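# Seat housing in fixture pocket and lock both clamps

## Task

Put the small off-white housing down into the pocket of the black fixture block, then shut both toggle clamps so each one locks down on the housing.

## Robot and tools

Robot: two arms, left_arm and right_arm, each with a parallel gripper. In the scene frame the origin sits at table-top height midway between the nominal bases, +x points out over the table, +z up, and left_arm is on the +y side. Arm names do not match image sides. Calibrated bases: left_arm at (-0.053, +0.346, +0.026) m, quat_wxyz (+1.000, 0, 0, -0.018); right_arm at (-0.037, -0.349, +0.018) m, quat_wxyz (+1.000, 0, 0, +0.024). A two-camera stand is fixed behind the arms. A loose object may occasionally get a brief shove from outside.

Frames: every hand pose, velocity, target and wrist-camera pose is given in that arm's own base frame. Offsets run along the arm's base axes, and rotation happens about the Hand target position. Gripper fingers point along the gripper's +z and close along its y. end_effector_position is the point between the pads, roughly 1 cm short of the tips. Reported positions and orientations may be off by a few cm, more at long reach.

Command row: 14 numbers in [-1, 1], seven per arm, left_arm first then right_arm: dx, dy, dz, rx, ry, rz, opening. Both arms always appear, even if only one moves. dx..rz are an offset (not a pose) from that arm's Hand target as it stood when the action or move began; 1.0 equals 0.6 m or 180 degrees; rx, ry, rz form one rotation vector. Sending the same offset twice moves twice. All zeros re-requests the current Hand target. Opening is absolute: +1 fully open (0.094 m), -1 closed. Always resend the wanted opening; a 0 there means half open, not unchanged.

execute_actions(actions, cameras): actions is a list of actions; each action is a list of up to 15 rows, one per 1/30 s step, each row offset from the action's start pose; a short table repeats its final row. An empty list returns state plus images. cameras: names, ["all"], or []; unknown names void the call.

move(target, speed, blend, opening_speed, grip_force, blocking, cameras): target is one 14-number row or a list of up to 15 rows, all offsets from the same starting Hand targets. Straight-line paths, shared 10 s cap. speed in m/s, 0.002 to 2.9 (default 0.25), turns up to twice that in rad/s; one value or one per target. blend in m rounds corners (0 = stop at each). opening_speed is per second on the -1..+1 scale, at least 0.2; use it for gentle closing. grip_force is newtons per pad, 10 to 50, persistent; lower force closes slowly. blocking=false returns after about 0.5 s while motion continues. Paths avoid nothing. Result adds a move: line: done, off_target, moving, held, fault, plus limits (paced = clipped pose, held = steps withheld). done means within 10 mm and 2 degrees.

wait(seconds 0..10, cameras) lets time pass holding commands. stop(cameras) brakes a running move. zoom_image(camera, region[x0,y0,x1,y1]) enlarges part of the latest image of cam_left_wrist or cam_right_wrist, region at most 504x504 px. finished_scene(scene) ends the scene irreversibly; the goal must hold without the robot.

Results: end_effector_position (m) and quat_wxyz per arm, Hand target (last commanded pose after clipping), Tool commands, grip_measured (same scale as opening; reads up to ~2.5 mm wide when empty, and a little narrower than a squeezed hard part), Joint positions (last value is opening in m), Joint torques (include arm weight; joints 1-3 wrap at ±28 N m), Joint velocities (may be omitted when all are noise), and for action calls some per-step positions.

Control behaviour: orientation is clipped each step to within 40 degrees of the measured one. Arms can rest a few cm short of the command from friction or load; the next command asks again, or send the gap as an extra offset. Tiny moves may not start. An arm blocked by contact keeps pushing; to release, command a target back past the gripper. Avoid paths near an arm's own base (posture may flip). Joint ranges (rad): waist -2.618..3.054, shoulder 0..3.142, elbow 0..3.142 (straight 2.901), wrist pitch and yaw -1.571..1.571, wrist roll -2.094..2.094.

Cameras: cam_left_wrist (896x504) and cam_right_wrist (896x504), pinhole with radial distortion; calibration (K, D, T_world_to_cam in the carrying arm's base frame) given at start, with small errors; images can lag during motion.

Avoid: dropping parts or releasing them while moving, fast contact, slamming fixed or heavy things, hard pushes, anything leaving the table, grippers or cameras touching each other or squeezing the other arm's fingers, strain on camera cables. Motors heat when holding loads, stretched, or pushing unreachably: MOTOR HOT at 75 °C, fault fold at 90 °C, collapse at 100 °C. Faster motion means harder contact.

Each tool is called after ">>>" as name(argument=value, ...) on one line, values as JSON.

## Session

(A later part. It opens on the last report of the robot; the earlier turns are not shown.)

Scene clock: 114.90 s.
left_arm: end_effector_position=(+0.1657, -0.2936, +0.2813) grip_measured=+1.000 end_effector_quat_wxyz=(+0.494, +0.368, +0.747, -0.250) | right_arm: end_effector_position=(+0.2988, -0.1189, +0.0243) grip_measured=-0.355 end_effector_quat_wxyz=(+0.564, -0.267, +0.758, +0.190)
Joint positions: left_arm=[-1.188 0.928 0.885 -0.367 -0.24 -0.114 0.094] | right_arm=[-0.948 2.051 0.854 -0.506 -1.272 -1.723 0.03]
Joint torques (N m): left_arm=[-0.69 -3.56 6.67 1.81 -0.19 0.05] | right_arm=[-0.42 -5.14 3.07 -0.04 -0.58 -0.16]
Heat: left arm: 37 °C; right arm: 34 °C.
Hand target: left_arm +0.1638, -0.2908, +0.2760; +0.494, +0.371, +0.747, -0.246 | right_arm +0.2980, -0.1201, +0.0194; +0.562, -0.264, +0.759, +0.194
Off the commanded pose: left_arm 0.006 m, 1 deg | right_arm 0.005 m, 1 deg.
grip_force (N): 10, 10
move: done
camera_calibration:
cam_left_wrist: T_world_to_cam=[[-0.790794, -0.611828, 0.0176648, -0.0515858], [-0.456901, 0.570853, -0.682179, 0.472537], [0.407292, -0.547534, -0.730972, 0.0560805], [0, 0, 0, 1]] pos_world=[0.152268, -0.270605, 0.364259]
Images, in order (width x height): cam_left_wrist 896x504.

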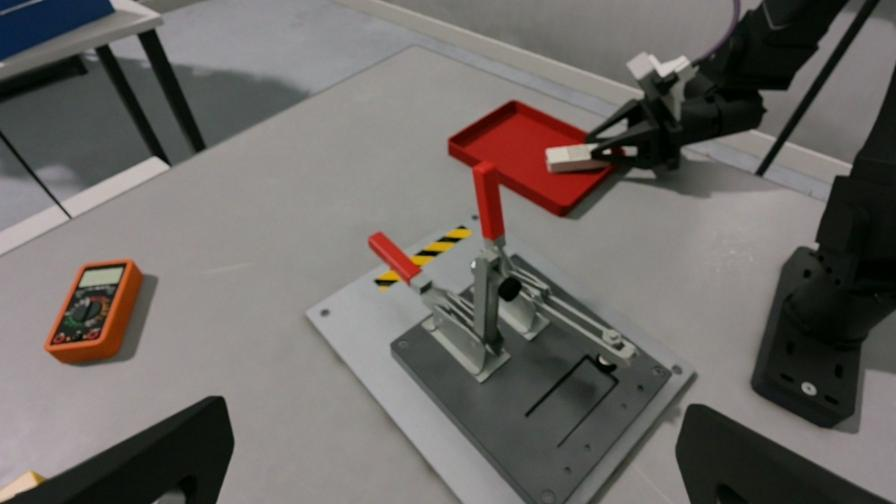

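>>> move(target=[[0,0,0,0,0,0,1, 0,0,0,0,0,0,0.2],[0,0,0,0,0,0,1, -0.04,-0.03,0.05,0,0,0,0.2],[0,0,0,0,0,0,1, -0.04,-0.03,0.25,-0.0856,0.1094,0,0.2]], cameras=["all"], speed=0.1, grip_force=50)

>>> zoom_image(camera="cam_left_wrist", region=[440, 0, 760, 220])

Scene clock: 120.30 s.
left_arm: end_effector_position=(+0.1657, -0.2936, +0.2813) grip_measured=+1.000 end_effector_quat_wxyz=(+0.494, +0.368, +0.747, -0.250) | right_arm: end_effector_position=(+0.2693, -0.1377, +0.1528) grip_measured=+0.197 end_effector_quat_wxyz=(+0.371, -0.290, +0.870, +0.148)
Joint positions: left_arm=[-1.188 0.928 0.885 -0.367 -0.24 -0.114 0.094] | right_arm=[-0.927 1.626 1.24 -1.248 -0.82 -1.6 0.056]
Joint torques (N m): left_arm=[-0.69 -3.6 6.52 1.83 -0.16 0.04] | right_arm=[0.47 -7.65 6.98 -0.01 -0.66 -0.03]
Heat: left arm: 37 °C; right arm: 34 °C.
Hand target: left_arm +0.1638, -0.2908, +0.2760; +0.494, +0.371, +0.747, -0.246 | right_arm +0.2740, -0.1380, +0.1694; +0.384, -0.299, +0.863, +0.133
Off the commanded pose: left_arm 0.006 m, 1 deg | right_arm 0.017 m, 3 deg.
move: off_target (right_arm)
camera_calibration:
cam_left_wrist: T_world_to_cam=[[-0.790794, -0.611828, 0.0176648, -0.0515858], [-0.456901, 0.570853, -0.682179, 0.472537], [0.407292, -0.547534, -0.730972, 0.0560805], [0, 0, 0, 1]] pos_world=[0.152268, -0.270605, 0.364259]
cam_right_wrist: T_world_to_cam=[[0.6087, -0.791074, -0.0607178, -0.26266], [-0.757088, -0.55625, -0.342641, 0.214611], [0.23728, 0.254534, -0.937502, 0.204525], [0, 0, 0, 1]] pos_world=[0.273831, -0.140465, 0.249329]

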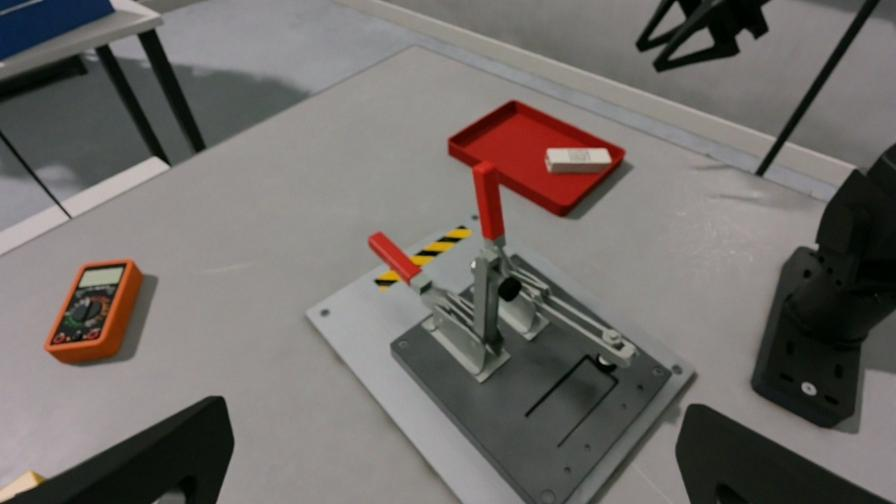

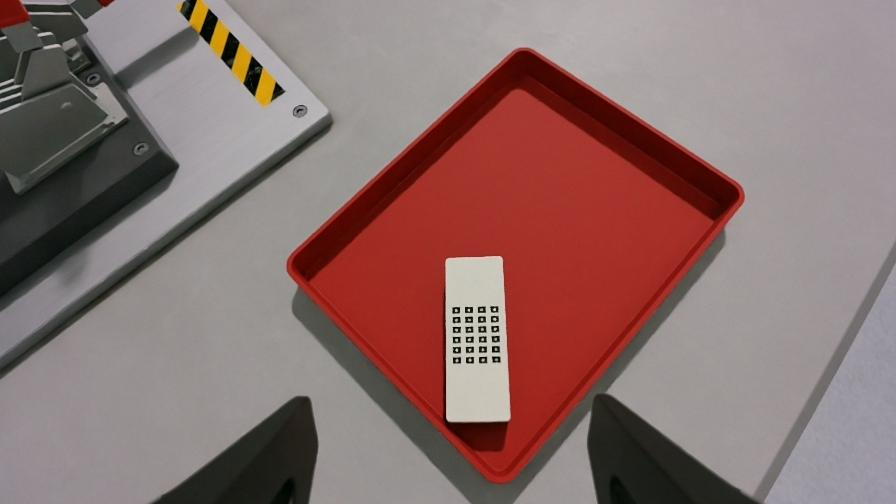

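Scaled by 1.575 from the camera's 896x504 image, which has a finer 1280x720 frame.

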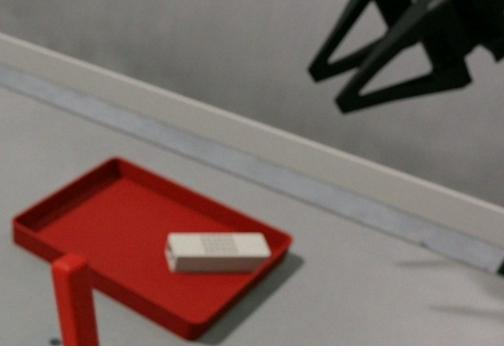

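>>> move(target=[0,0,0,0,0,0,1, -0.04,0.505,0.085,-0.049,0.088,-0.101,-1], cameras=["all"], speed=0.2)

Scene clock: 125.80 s.
left_arm: end_effector_position=(+0.1657, -0.2936, +0.2813) grip_measured=+1.000 end_effector_quat_wxyz=(+0.494, +0.368, +0.747, -0.250) | right_arm: end_effector_position=(+0.2452, +0.1626, +0.2094) grip_measured=-0.986 end_effector_quat_wxyz=(+0.242, -0.172, +0.954, +0.045)
Joint positions: left_arm=[-1.188 0.928 0.885 -0.367 -0.24 -0.114 0.094] | right_arm=[0.672 1.24 1.248 -1.101 0.147 0.279 0.001]
Joint torques (N m): left_arm=[-0.62 -3.45 6.64 1.8 -0.18 0.04] | right_arm=[0.51 -2.32 8.18 0.85 0.28 0.06]
Heat: left arm: 37 °C; right arm: 35 °C.
Hand target: left_arm +0.1638, -0.2908, +0.2760; +0.494, +0.371, +0.747, -0.246 | right_arm +0.2499, +0.1650, +0.2203; +0.254, -0.167, +0.952, +0.044
Off the commanded pose: left_arm 0.006 m, 1 deg | right_arm 0.012 m, 1 deg.
move: off_target (right_arm)
camera_calibration:
cam_left_wrist: T_world_to_cam=[[-0.790794, -0.611828, 0.0176648, -0.0515858], [-0.456901, 0.570853, -0.682179, 0.472537], [0.407292, -0.547534, -0.730972, 0.0560805], [0, 0, 0, 1]] pos_world=[0.152268, -0.270605, 0.364259]
cam_right_wrist: T_world_to_cam=[[0.337664, -0.941108, -0.0172782, 0.0747557], [-0.941043, -0.337126, -0.0280099, 0.326448], [0.0205354, 0.0257175, -0.999458, 0.29029], [0, 0, 0, 1]] pos_world=[0.275998, 0.172942, 0.300568]

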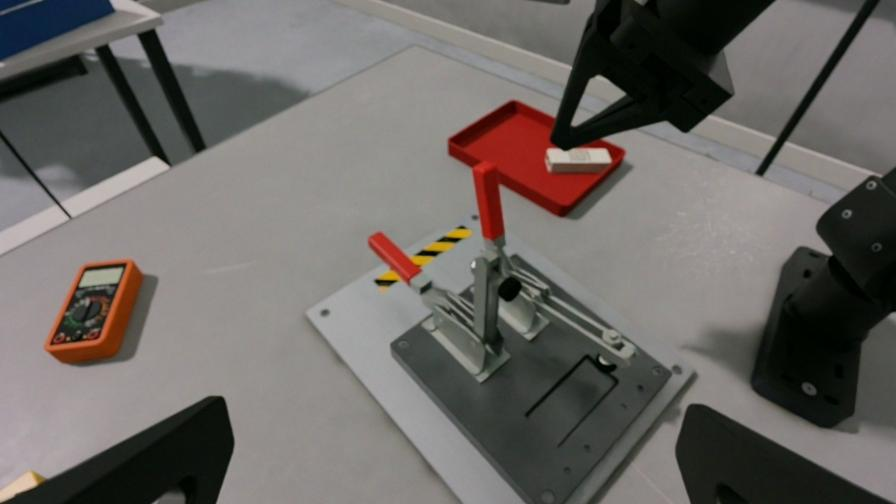

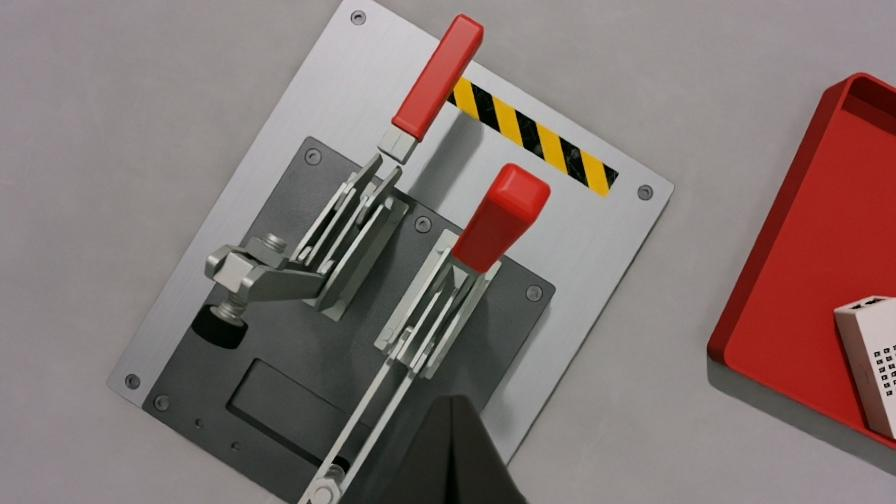

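>>> move(target=[[0,0,0,0,0,0,1, 0.015,0.008,-0.153,0,0,0,-1],[0,0,0,0,0,0,1, 0.107,-0.005,-0.175,0,0,0,-1],[0,0,0,0,0,0,1, 0.165,-0.017,-0.225,0,0,0,-1]], cameras=["all"], speed=[0.15,0.06,0.06], blend=[0.01,0.02,0])

Scene clock: 130.43 s.
left_arm: end_effector_position=(+0.1657, -0.2936, +0.2814) grip_measured=+1.000 end_effector_quat_wxyz=(+0.494, +0.368, +0.747, -0.250) | right_arm: end_effector_position=(+0.3283, +0.1425, +0.0709) grip_measured=-0.986 end_effector_quat_wxyz=(+0.222, -0.166, +0.960, +0.026)
Joint positions: left_arm=[-1.188 0.928 0.885 -0.367 -0.24 -0.114 0.094] | right_arm=[0.44 1.542 0.954 -0.535 0.065 0.083 0.001]
Joint torques (N m): left_arm=[-0.65 -3.47 6.61 1.84 -0.18 0.06] | right_arm=[-0.32 -4.34 8.4 1.28 -0.18 -0.11]
Heat: left arm: 38 °C; right arm: 35 °C.
Hand target: left_arm +0.1638, -0.2908, +0.2760; +0.494, +0.371, +0.747, -0.246 | right_arm +0.3490, +0.1549, +0.0853; +0.254, -0.167, +0.951, +0.044
Off the commanded pose: left_arm 0.006 m, 1 deg | right_arm 0.028 m, 4 deg.
move: off_target (right_arm)
camera_calibration:
cam_left_wrist: T_world_to_cam=[[-0.790795, -0.611824, 0.0177276, -0.0516096], [-0.456784, 0.570629, -0.682445, 0.472627], [0.40742, -0.547772, -0.730722, 0.0559781], [0, 0, 0, 1]] pos_world=[0.152269, -0.270607, 0.364361]
cam_right_wrist: T_world_to_cam=[[0.31797, -0.948066, 0.00806243, 0.0311289], [-0.947985, -0.317787, 0.0183241, 0.390238], [-0.0148103, -0.0134696, -0.9998, 0.167724], [0, 0, 0, 1]] pos_world=[0.362526, 0.155784, 0.160288]

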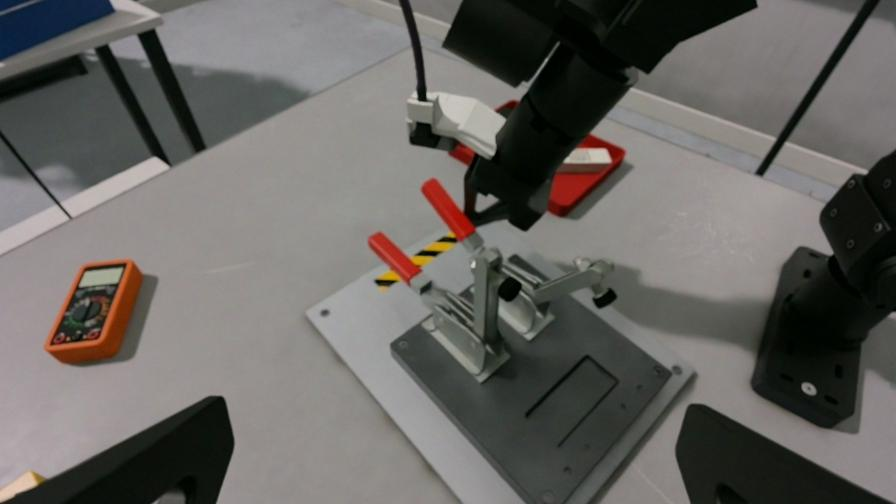

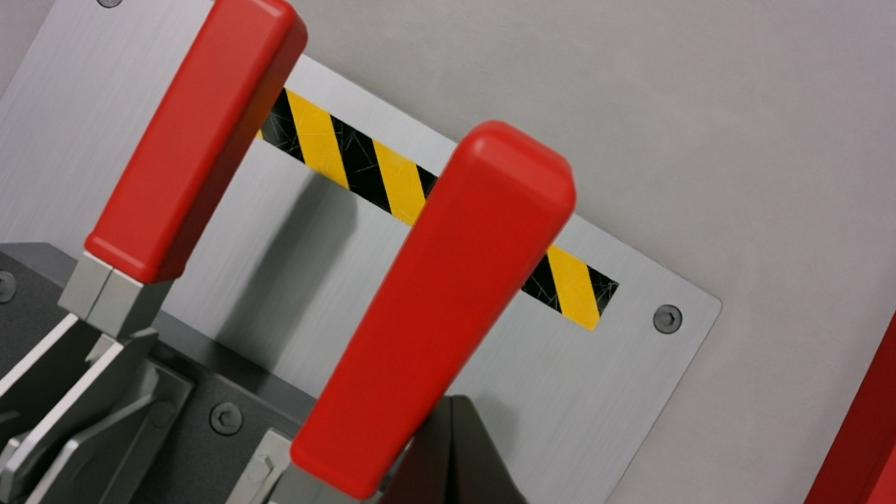

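>>> move(target=[[0,0,0,0,0,0,1, -0.042,-0.02,0.108,0,0,0,-1],[0,0,0,0,0,0,1, 0.042,0.005,0.1,0,0,0,-1],[0,0,0,0,0,0,1, 0.042,0.005,-0.038,0,0,0,-1]], cameras=["all"], speed=[0.15,0.15,0.06], blend=[0.01,0.01,0])

Scene clock: 134.93 s.
left_arm: end_effector_position=(+0.1657, -0.2936, +0.2814) grip_measured=+1.000 end_effector_quat_wxyz=(+0.494, +0.368, +0.747, -0.250) | right_arm: end_effector_position=(+0.3746, +0.1584, +0.0716) grip_measured=-0.986 end_effector_quat_wxyz=(+0.259, -0.165, +0.951, +0.042)
Joint positions: left_arm=[-1.188 0.928 0.885 -0.367 -0.24 -0.114 0.094] | right_arm=[0.416 1.67 1.05 -0.423 0.042 0.061 0.001]
Joint torques (N m): left_arm=[-0.72 -3.47 6.6 1.8 -0.18 0.04] | right_arm=[-0.49 -5.34 4 1.2 -0.09 -0.1]
Heat: left arm: 38 °C; right arm: 35 °C.
Hand target: left_arm +0.1638, -0.2908, +0.2760; +0.494, +0.371, +0.747, -0.246 | right_arm +0.3742, +0.1578, +0.0626; +0.254, -0.167, +0.952, +0.044
Off the commanded pose: left_arm 0.006 m, 1 deg | right_arm 0.009 m, 1 deg.
move: done
camera_calibration:
cam_left_wrist: T_world_to_cam=[[-0.790795, -0.611824, 0.0177276, -0.0516096], [-0.456784, 0.570629, -0.682445, 0.472627], [0.40742, -0.547772, -0.730722, 0.0559781], [0, 0, 0, 1]] pos_world=[0.152269, -0.270607, 0.364361]
cam_right_wrist: T_world_to_cam=[[0.324303, -0.9459, -0.0100085, 0.0300366], [-0.94442, -0.323157, -0.0603393, 0.444365], [0.0538407, 0.0290204, -0.998128, 0.136908], [0, 0, 0, 1]] pos_world=[0.402555, 0.168038, 0.163765]

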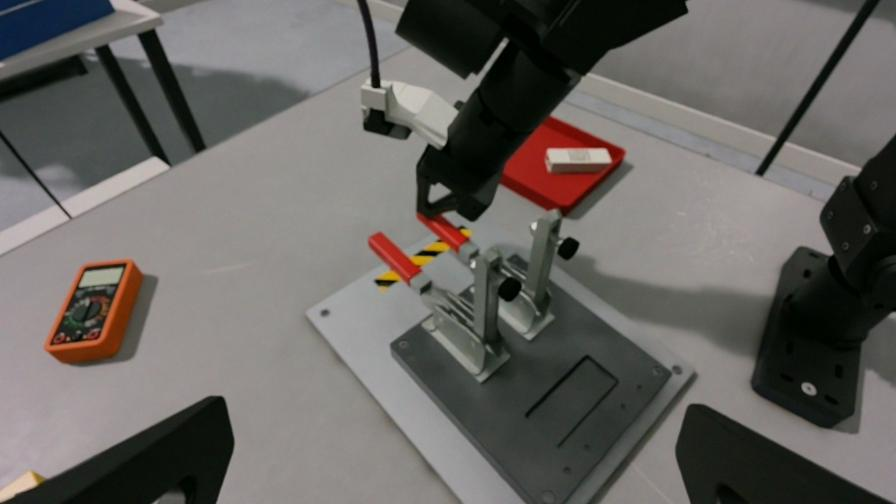

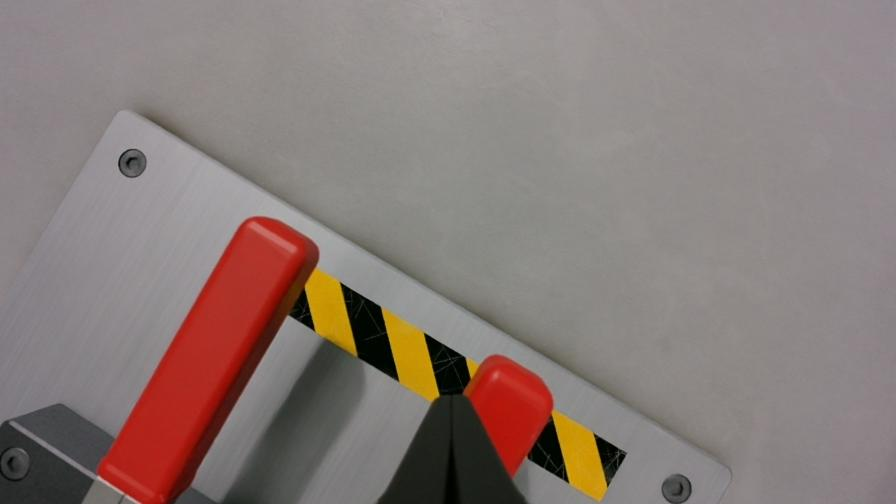

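>>> move(target=[[0,0,0,0,0,0,1, 0,0,0.15,0,0,0,-1],[0,0,0,0,0,0,1, -0.115,-0.455,0.08,-0.0261,0.0478,0.1,0.3]], cameras=["all"], speed=[0.2,0.25], blend=[0.04,0])

Scene clock: 142.57 s.
left_arm: end_effector_position=(+0.1657, -0.2936, +0.2814) grip_measured=+1.000 end_effector_quat_wxyz=(+0.494, +0.368, +0.747, -0.250) | right_arm: end_effector_position=(+0.2968, -0.1156, +0.1040) grip_measured=+0.297 end_effector_quat_wxyz=(+0.152, -0.315, +0.935, +0.052)
Joint positions: left_arm=[-1.188 0.928 0.885 -0.367 -0.24 -0.114 0.094] | right_arm=[-0.542 1.628 1.239 -1.059 -0.299 -1.173 0.061]
Joint torques (N m): left_arm=[-0.61 -3.52 6.61 1.8 -0.16 0.01] | right_arm=[-0.09 -4.64 7.6 0.28 -0.49 -0.13]
Heat: left arm: 38 °C; right arm: 35 °C.
Hand target: left_arm +0.1638, -0.2908, +0.2760; +0.494, +0.371, +0.747, -0.246 | right_arm +0.3052, -0.1152, +0.1105; +0.165, -0.320, +0.931, +0.057
Off the commanded pose: left_arm 0.006 m, 1 deg | right_arm 0.011 m, 2 deg.
move: off_target (right_arm); target 2's new opening was sent with right_arm's hand 0.011 m and 2 deg from that target
camera_calibration:
cam_left_wrist: T_world_to_cam=[[-0.790795, -0.611824, 0.0177276, -0.0516096], [-0.456784, 0.570629, -0.682445, 0.472627], [0.40742, -0.547772, -0.730722, 0.0559781], [0, 0, 0, 1]] pos_world=[0.152269, -0.270607, 0.364361]
cam_right_wrist: T_world_to_cam=[[0.592665, -0.805334, -0.0136517, -0.266657], [-0.795506, -0.587919, 0.146705, 0.188049], [-0.126172, -0.0760867, -0.989086, 0.221734], [0, 0, 0, 1]] pos_world=[0.335609, -0.0873192, 0.188086]

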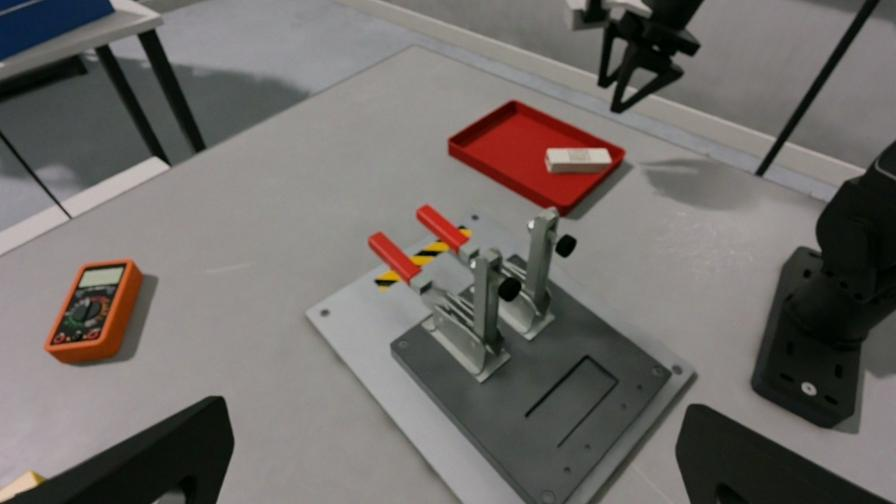

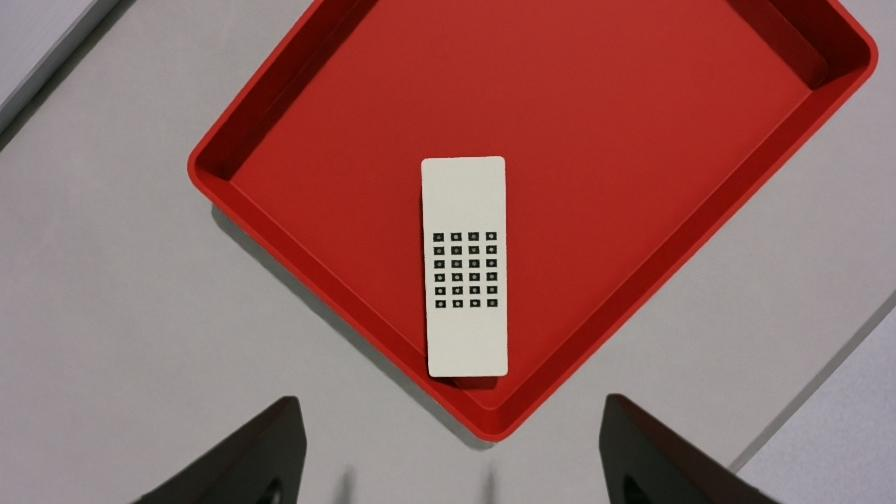

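>>> move(target=[0,0,0,0,0,0,1, 0.016,0.005,-0.155,0,0,0,0.3], cameras=["all"], speed=0.1)

Scene clock: 145.37 s.
left_arm: end_effector_position=(+0.1657, -0.2936, +0.2814) grip_measured=+1.000 end_effector_quat_wxyz=(+0.494, +0.368, +0.747, -0.250) | right_arm: end_effector_position=(+0.3145, -0.1193, +0.0240) grip_measured=+0.297 end_effector_quat_wxyz=(+0.161, -0.320, +0.933, +0.043)
Joint positions: left_arm=[-1.188 0.928 0.885 -0.367 -0.24 -0.114 0.094] | right_arm=[-0.525 1.763 1.055 -0.711 -0.3 -1.163 0.061]
Joint torques (N m): left_arm=[-0.57 -3.37 6.6 1.82 -0.17 0.05] | right_arm=[0.54 -5.49 3.48 0.56 -0.45 0.03]
Heat: left arm: 38 °C; right arm: 35 °C.
Hand target: left_arm +0.1638, -0.2908, +0.2760; +0.494, +0.371, +0.747, -0.246 | right_arm +0.3148, -0.1121, +0.0175; +0.165, -0.320, +0.931, +0.057
Off the commanded pose: left_arm 0.006 m, 1 deg | right_arm 0.010 m, 2 deg.
move: done
camera_calibration:
cam_left_wrist: T_world_to_cam=[[-0.790795, -0.611824, 0.0177276, -0.0516096], [-0.456784, 0.570629, -0.682445, 0.472627], [0.40742, -0.547772, -0.730722, 0.0559781], [0, 0, 0, 1]] pos_world=[0.152269, -0.270607, 0.364361]
cam_right_wrist: T_world_to_cam=[[0.599296, -0.800473, 0.0093479, -0.283247], [-0.793903, -0.592798, 0.135312, 0.21072], [-0.102772, -0.0885131, -0.990759, 0.135717], [0, 0, 0, 1]] pos_world=[0.350988, -0.0898041, 0.108598]

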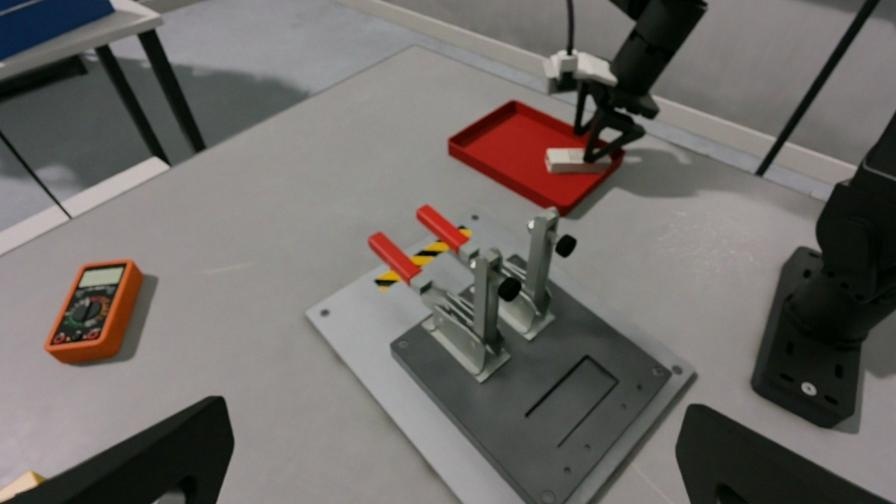

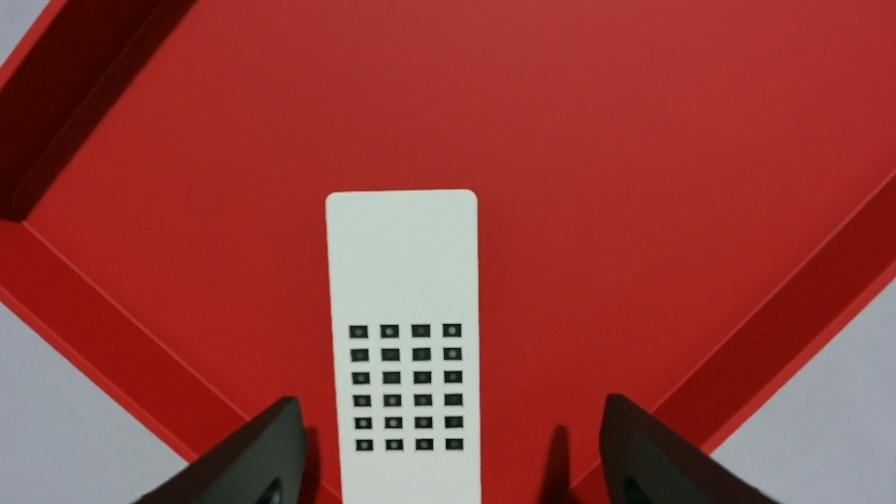

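>>> move(target=[[0,0,0,0,0,0,1, 0,0,0.0,0,0,0,-0.05],[0,0,0,0,0,0,1, -0.011,0.014,0,0,0,0,-0.05],[0,0,0,0,0,0,1, -0.011,0.014,-0.017,0,0,0,-0.05]], cameras=["cam_right_wrist"], speed=0.06)

Scene clock: 148.53 s.
left_arm: end_effector_position=(+0.1657, -0.2936, +0.2814) grip_measured=+1.000 end_effector_quat_wxyz=(+0.494, +0.368, +0.747, -0.250) | right_arm: end_effector_position=(+0.3078, -0.1103, +0.0098) grip_measured=-0.047 end_effector_quat_wxyz=(+0.158, -0.320, +0.933, +0.048)
Joint positions: left_arm=[-1.188 0.928 0.885 -0.367 -0.24 -0.114 0.094] | right_arm=[-0.511 1.763 0.992 -0.656 -0.3 -1.149 0.045]
Joint torques (N m): left_arm=[-0.65 -3.51 6.5 1.81 -0.16 0.08] | right_arm=[0.53 -6.39 3.18 0.51 -0.43 0.03]
Heat: left arm: 38 °C; right arm: 35 °C.
Hand target: left_arm +0.1638, -0.2908, +0.2760; +0.494, +0.371, +0.747, -0.246 | right_arm +0.3082, -0.1038, +0.0073; +0.165, -0.320, +0.931, +0.057
Off the commanded pose: left_arm 0.006 m, 1 deg | right_arm 0.007 m, 1 deg.
move: done
camera_calibration:
cam_right_wrist: T_world_to_cam=[[0.599607, -0.800291, -0.00255278, -0.271916], [-0.792384, -0.594124, 0.138365, 0.211989], [-0.112249, -0.0809418, -0.990378, 0.125425], [0, 0, 0, 1]] pos_world=[0.345098, -0.0815124, 0.0941921]
Images, in order (width x height): cam_right_wrist 896x504.

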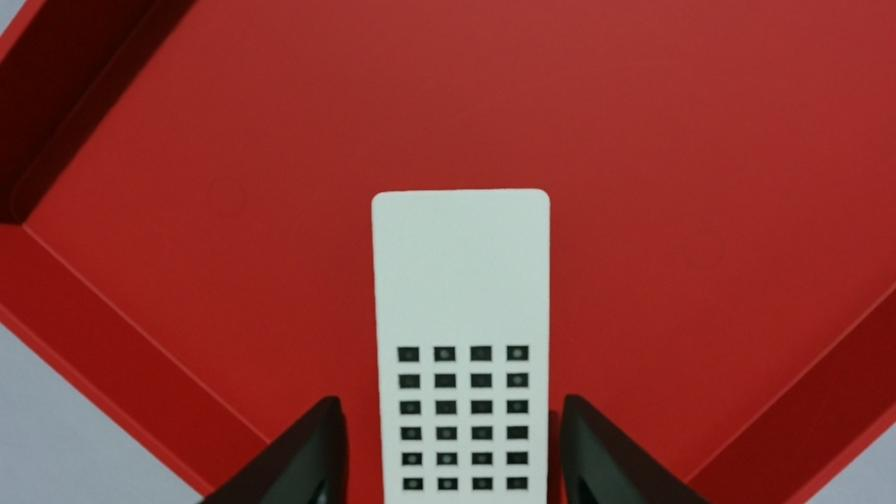

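>>> move(target=[[0,0,0,0,0,0,1, 0,0,0,0,0,0,-0.5],[0,0,0,0,0,0,1, 0.03,0.023,0.045,0,0,0,-0.5],[0,0,0,0,0,0,1, 0.059,0.046,0.02,0,0,0,-0.5],[0,0,0,0,0,0,1, 0.059,0.046,-0.002,0,0,0,-0.5]], cameras=["all"], speed=0.06)

>>> zoom_image(camera="cam_left_wrist", region=[440, 0, 760, 220])

Scene clock: 152.47 s.
left_arm: end_effector_position=(+0.1657, -0.2936, +0.2814) grip_measured=+1.000 end_effector_quat_wxyz=(+0.494, +0.368, +0.747, -0.250) | right_arm: end_effector_position=(+0.3359, -0.0762, +0.0104) grip_measured=-0.366 end_effector_quat_wxyz=(+0.159, -0.319, +0.932, +0.057)
Joint positions: left_arm=[-1.188 0.928 0.885 -0.367 -0.24 -0.114 0.094] | right_arm=[-0.379 1.8 1.037 -0.633 -0.294 -1.013 0.03]
Joint torques (N m): left_arm=[-0.62 -3.37 6.54 1.84 -0.19 0.06] | right_arm=[0.43 -4.83 5.12 0.68 -0.25 0]
Heat: left arm: 38 °C; right arm: 34 °C.
Hand target: left_arm +0.1638, -0.2908, +0.2760; +0.494, +0.371, +0.747, -0.246 | right_arm +0.3436, -0.0762, +0.0062; +0.165, -0.320, +0.931, +0.057
Off the commanded pose: left_arm 0.006 m, 1 deg | right_arm 0.009 m, 1 deg.
move: done
camera_calibration:
cam_left_wrist: T_world_to_cam=[[-0.790795, -0.611824, 0.0177276, -0.0516096], [-0.456784, 0.570629, -0.682445, 0.472627], [0.40742, -0.547772, -0.730722, 0.0559781], [0, 0, 0, 1]] pos_world=[0.152269, -0.270607, 0.364361]
cam_right_wrist: T_world_to_cam=[[0.601667, -0.798542, -0.0181029, -0.261932], [-0.790567, -0.598588, 0.129216, 0.253657], [-0.11402, -0.0634334, -0.991451, 0.133947], [0, 0, 0, 1]] pos_world=[0.373402, -0.0488311, 0.0952839]

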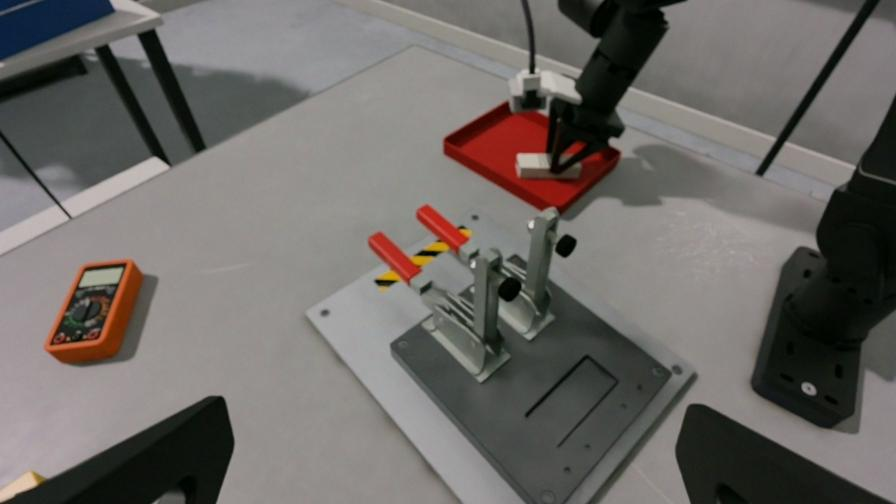

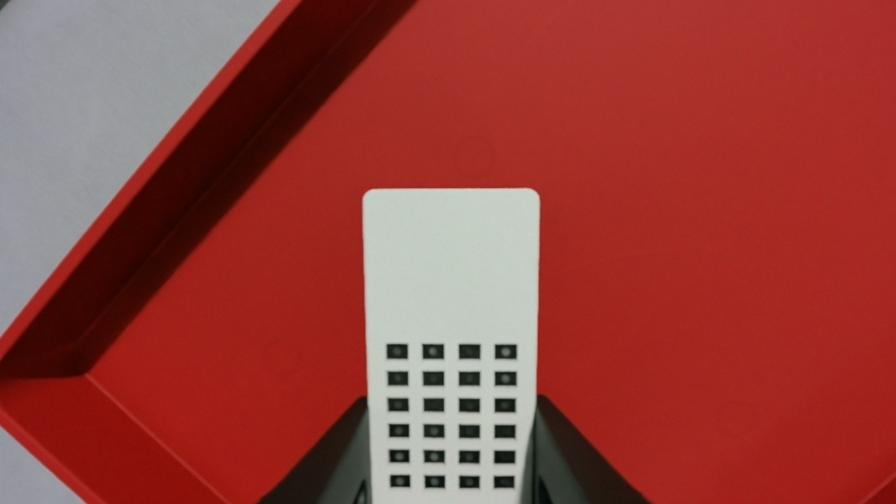

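Scaled by 1.575 from the camera's 896x504 image, which has a finer 1280x720 frame.

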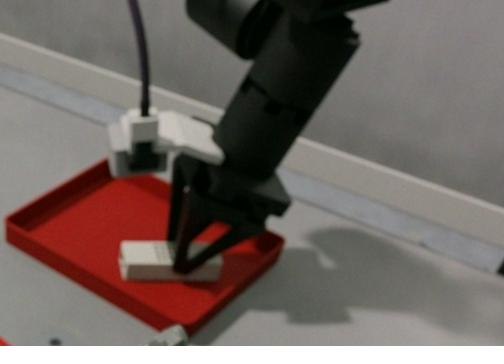

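>>> move(target=[[0,0,0,0,0,0,1, 0,0,0,0,0,0,0.1],[0,0,0,0,0,0,1, -0.03,-0.015,0.1,0.089,-0.1138,0,0.1],[0,0,0,0,0,0,1, -0.019,-0.005,0.012,0.089,-0.1138,0,0.1]], cameras=["all"], speed=0.08)

>>> zoom_image(camera="cam_left_wrist", region=[440, 0, 760, 220])

Scene clock: 159.00 s.
left_arm: end_effector_position=(+0.1657, -0.2936, +0.2814) grip_measured=+1.000 end_effector_quat_wxyz=(+0.494, +0.368, +0.747, -0.250) | right_arm: end_effector_position=(+0.3334, -0.0872, +0.0172) grip_measured=+0.097 end_effector_quat_wxyz=(+0.364, -0.300, +0.874, +0.112)
Joint positions: left_arm=[-1.188 0.928 0.885 -0.367 -0.24 -0.114 0.094] | right_arm=[-0.616 1.763 0.806 -0.306 -0.731 -1.159 0.052]
Joint torques (N m): left_arm=[-0.65 -3.49 6.75 1.82 -0.17 0.05] | right_arm=[0.51 -4.98 2.89 0.74 -0.73 0]
Heat: left arm: 39 °C; right arm: 34 °C.
Hand target: left_arm +0.1638, -0.2908, +0.2760; +0.494, +0.371, +0.747, -0.246 | right_arm +0.3322, -0.0791, +0.0133; +0.371, -0.299, +0.870, +0.128
Off the commanded pose: left_arm 0.006 m, 1 deg | right_arm 0.009 m, 2 deg.
move: done
camera_calibration:
cam_left_wrist: T_world_to_cam=[[-0.790795, -0.611824, 0.0177276, -0.0516096], [-0.456784, 0.570629, -0.682445, 0.472627], [0.40742, -0.547772, -0.730722, 0.0559781], [0, 0, 0, 1]] pos_world=[0.152269, -0.270607, 0.364361]
cam_right_wrist: T_world_to_cam=[[0.600576, -0.799555, 0.00457394, -0.269099], [-0.760174, -0.57275, -0.306745, 0.243776], [0.247879, 0.180747, -0.951781, 0.0395836], [0, 0, 0, 1]] pos_world=[0.337114, -0.0826917, 0.113683]

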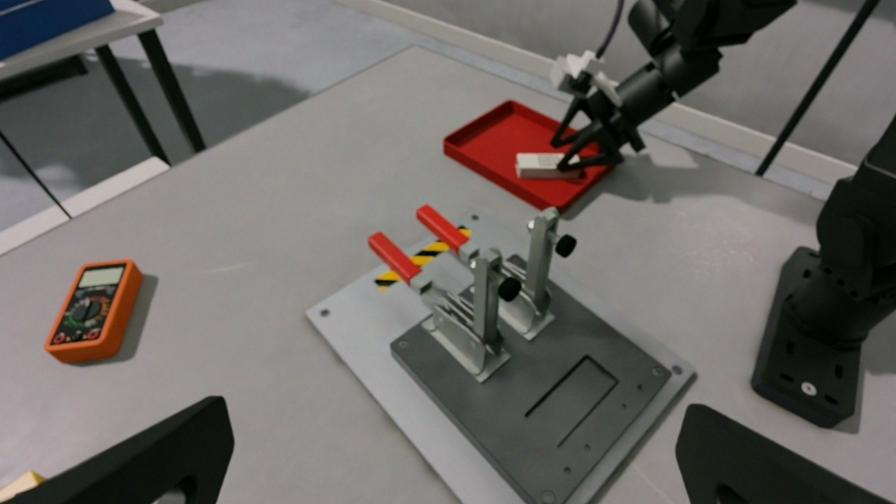

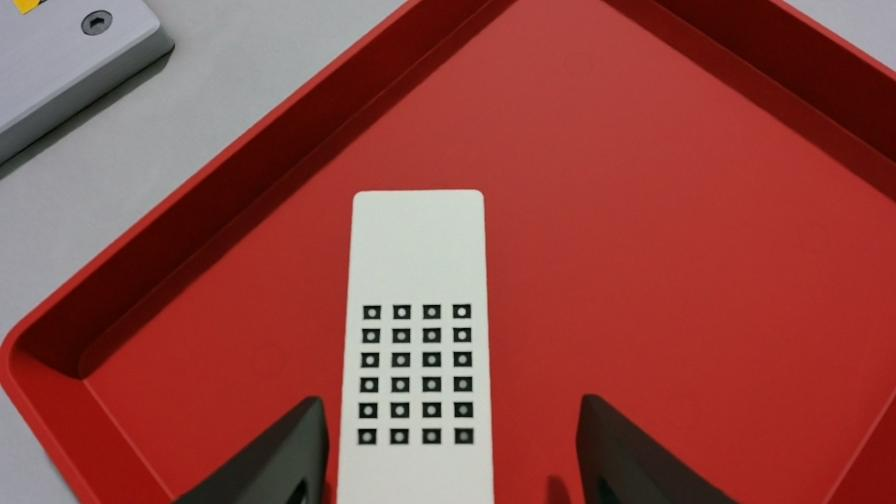

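Scaled by 1.575 from the camera's 896x504 image, which has a finer 1280x720 frame.

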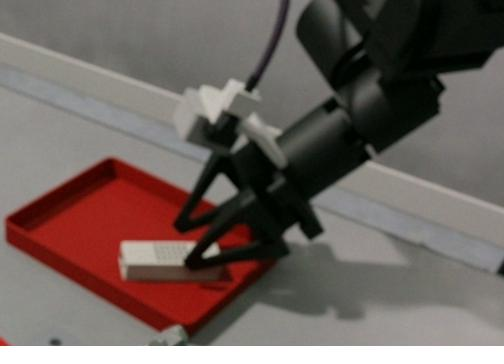

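>>> move(target=[[0,0,0,0,0,0,1, -0.007,0.0093,-0.008,0,0,0,0.1],[0,0,0,0,0,0,1, -0.007,0.0093,-0.008,0,0,0,-0.5],[0,0,0,0,0,0,1, -0.007,0.0093,0.3,0,0,0,-0.5]], cameras=["all"], speed=0.08)

>>> zoom_image(camera="cam_left_wrist", region=[440, 0, 760, 220])

Scene clock: 164.27 s.
left_arm: end_effector_position=(+0.1657, -0.2936, +0.2814) grip_measured=+1.000 end_effector_quat_wxyz=(+0.494, +0.368, +0.747, -0.250) | right_arm: end_effector_position=(+0.3229, -0.0770, +0.1718) grip_measured=-0.362 end_effector_quat_wxyz=(+0.347, -0.287, +0.882, +0.138)
Joint positions: left_arm=[-1.188 0.928 0.885 -0.367 -0.24 -0.114 0.094] | right_arm=[-0.609 1.519 1.23 -1.031 -0.731 -1.141 0.03]
Joint torques (N m): left_arm=[-0.55 -3.34 6.52 1.8 -0.2 0.06] | right_arm=[0.53 -7.36 7.73 0.48 -0.71 -0.06]
Heat: left arm: 39 °C; right arm: 34 °C.
Hand target: left_arm +0.1638, -0.2908, +0.2760; +0.494, +0.371, +0.747, -0.246 | right_arm +0.3280, -0.0736, +0.1934; +0.371, -0.299, +0.870, +0.128
Off the commanded pose: left_arm 0.006 m, 1 deg | right_arm 0.022 m, 4 deg.
move: off_target (right_arm)
camera_calibration:
cam_left_wrist: T_world_to_cam=[[-0.790795, -0.611824, 0.0177276, -0.0516096], [-0.456784, 0.570629, -0.682445, 0.472627], [0.40742, -0.547772, -0.730722, 0.0559781], [0, 0, 0, 1]] pos_world=[0.152269, -0.270607, 0.364361]
cam_right_wrist: T_world_to_cam=[[0.594783, -0.80148, -0.0621479, -0.242147], [-0.779299, -0.555891, -0.289272, 0.293562], [0.197299, 0.220486, -0.955227, 0.207474], [0, 0, 0, 1]] pos_world=[0.331863, -0.0766329, 0.268056]

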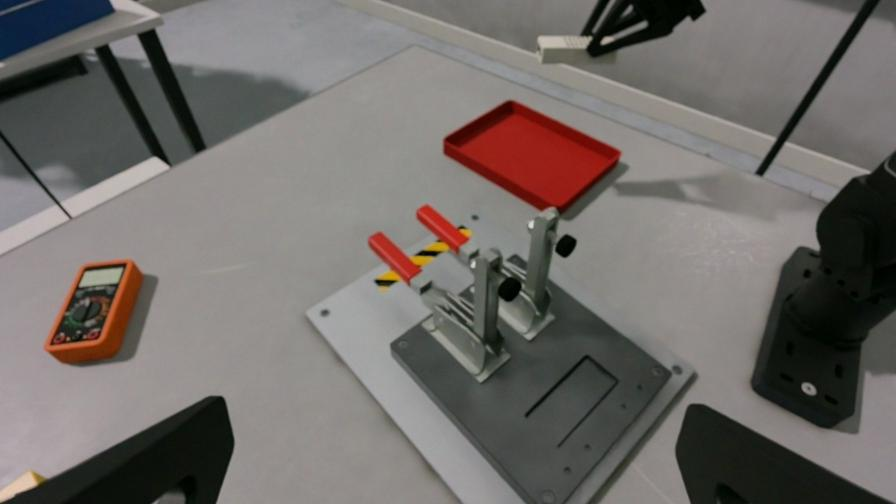

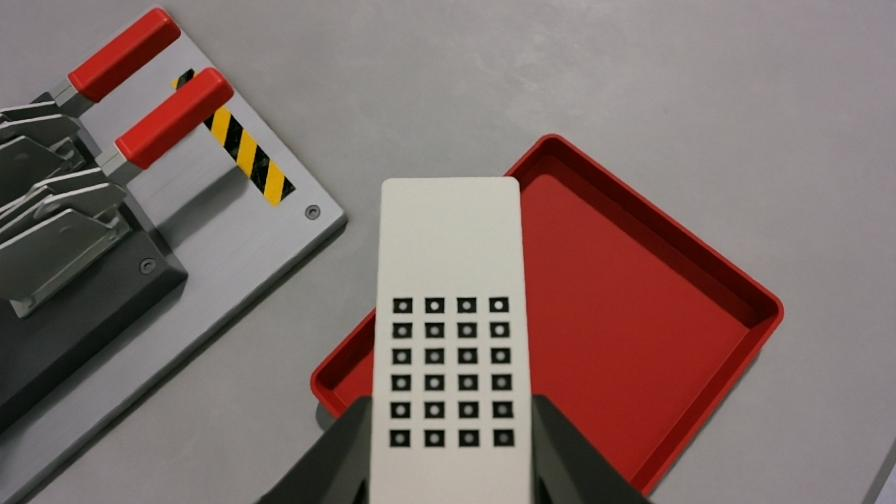

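Scaled by 1.575 from the camera's 896x504 image, which has a finer 1280x720 frame.

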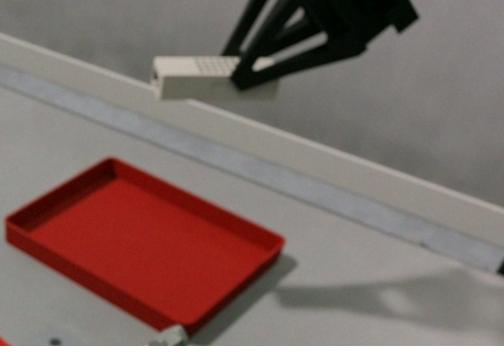

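>>> move(target=[[0,0,0,0,0,0,1, 0,0,0.07,0,0,0,-0.5],[0,0,0,0,0,0,1, -0.33,0.464,0.07,0,0,0.236,-0.5]], cameras=["all"], speed=0.15, blend=[0.02,0])

Scene clock: 169.07 s.
left_arm: end_effector_position=(+0.1657, -0.2936, +0.2814) grip_measured=+1.000 end_effector_quat_wxyz=(+0.494, +0.368, +0.747, -0.250) | right_arm: end_effector_position=(+0.1323, +0.2035, +0.2359) grip_measured=-0.362 end_effector_quat_wxyz=(+0.293, -0.593, +0.708, +0.250)
Joint positions: left_arm=[-1.188 0.928 0.885 -0.367 -0.24 -0.114 0.094] | right_arm=[0.599 0.92 1.052 -1.092 -0.538 -0.622 0.03]
Joint torques (N m): left_arm=[-0.54 -3.58 6.56 1.82 -0.17 0.02] | right_arm=[0.57 -1.92 3.93 1.2 -0.37 0.05]
Heat: left arm: 39 °C; right arm: 35 °C.
Hand target: left_arm +0.1638, -0.2908, +0.2760; +0.494, +0.371, +0.747, -0.246 | right_arm +0.1300, +0.2048, +0.2354; +0.299, -0.594, +0.702, +0.254
Off the commanded pose: left_arm 0.006 m, 1 deg | right_arm 0.003 m, 1 deg.
move: done
camera_calibration:
cam_left_wrist: T_world_to_cam=[[-0.790795, -0.611824, 0.0177276, -0.0516096], [-0.456784, 0.570629, -0.682445, 0.472627], [0.40742, -0.547772, -0.730722, 0.0559781], [0, 0, 0, 1]] pos_world=[0.152269, -0.270607, 0.364361]
cam_right_wrist: T_world_to_cam=[[0.983299, -0.180122, -0.0260609, -0.0863506], [-0.179093, -0.932153, -0.314669, 0.322652], [0.0323861, 0.314081, -0.948844, 0.245757], [0, 0, 0, 1]] pos_world=[0.134734, 0.20802, 0.332463]

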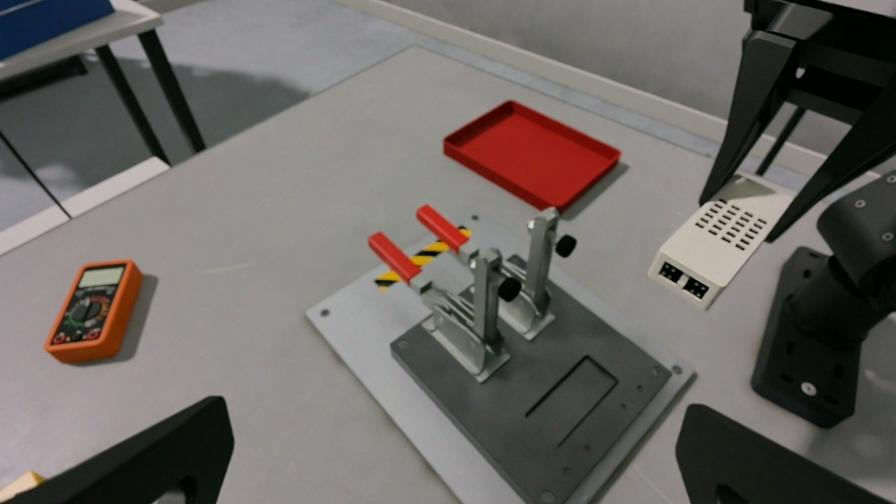

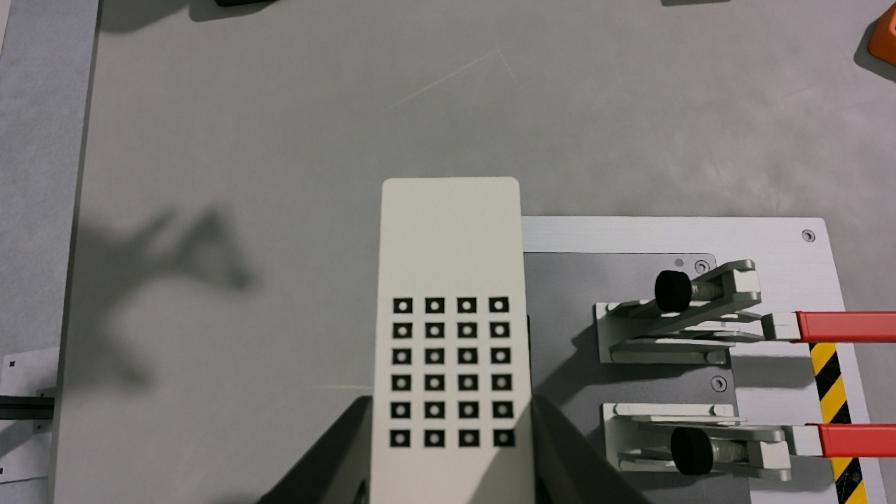

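>>> move(target=[0,0,0,0,0,0,1, 0,0.006,-0.28,0,0,-0.007,-0.5], cameras=["all"], speed=0.12)

>>> zoom_image(camera="cam_left_wrist", region=[440, 120, 800, 460])

Scene clock: 172.03 s.
left_arm: end_effector_position=(+0.1657, -0.2936, +0.2814) grip_measured=+1.000 end_effector_quat_wxyz=(+0.494, +0.368, +0.747, -0.250) | right_arm: end_effector_position=(+0.1321, +0.2069, +0.0711) grip_measured=-0.362 end_effector_quat_wxyz=(+0.302, -0.585, +0.711, +0.246)
Joint positions: left_arm=[-1.188 0.928 0.885 -0.367 -0.24 -0.114 0.094] | right_arm=[0.636 0.857 0.354 -0.416 -0.503 -0.567 0.03]
Joint torques (N m): left_arm=[-0.64 -3.4 6.61 1.83 -0.16 0.03] | right_arm=[0.57 -0.17 4.29 1.34 -0.31 0.01]
Heat: left arm: 39 °C; right arm: 34 °C.
Hand target: left_arm +0.1638, -0.2908, +0.2760; +0.494, +0.371, +0.747, -0.246 | right_arm +0.1300, +0.2084, +0.0674; +0.302, -0.586, +0.709, +0.250
Off the commanded pose: left_arm 0.006 m, 1 deg | right_arm 0.005 m, 1 deg.
move: done
camera_calibration:
cam_left_wrist: T_world_to_cam=[[-0.790795, -0.611824, 0.0177276, -0.0516096], [-0.456784, 0.570629, -0.682445, 0.472627], [0.40742, -0.547772, -0.730722, 0.0559781], [0, 0, 0, 1]] pos_world=[0.152269, -0.270607, 0.364361]
cam_right_wrist: T_world_to_cam=[[0.97938, -0.201421, -0.0156291, -0.0857145], [-0.195541, -0.925652, -0.323932, 0.275396], [0.0507798, 0.320309, -0.945951, 0.0844583], [0, 0, 0, 1]] pos_world=[0.13351, 0.210604, 0.167764]

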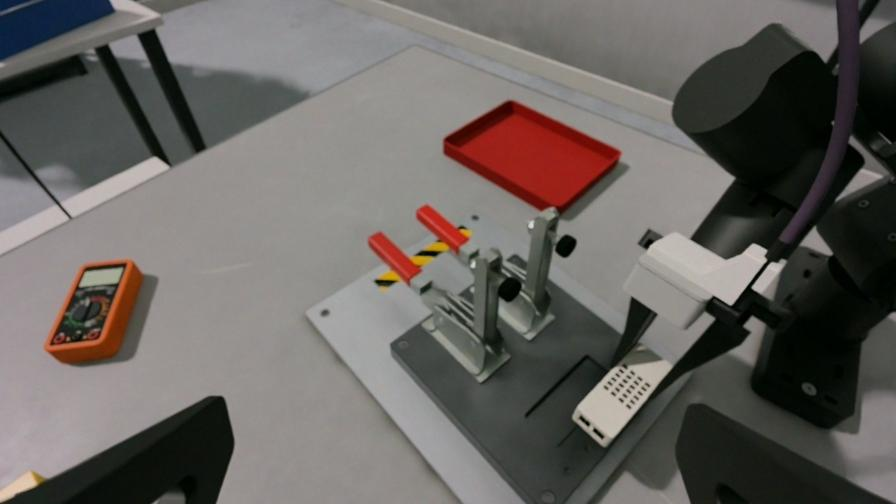

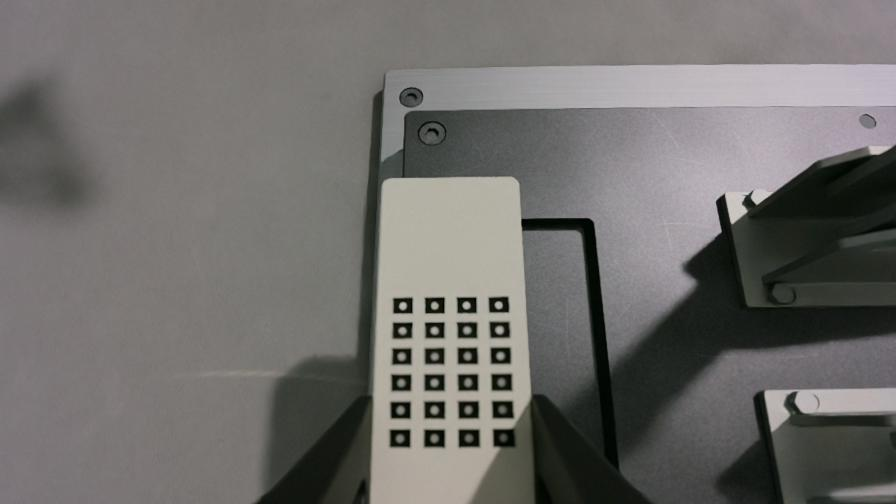

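Scaled by 1.400 from the camera's 896x504 image, which has a finer 1280x720 frame.

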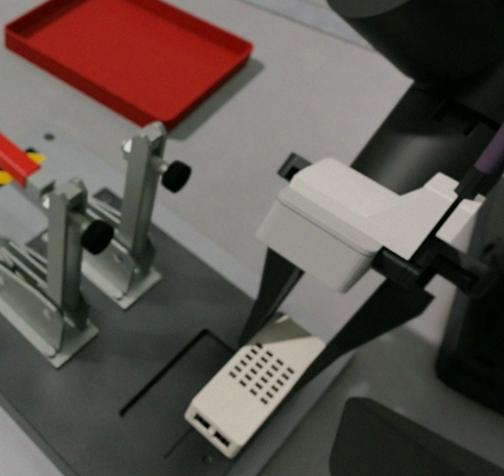

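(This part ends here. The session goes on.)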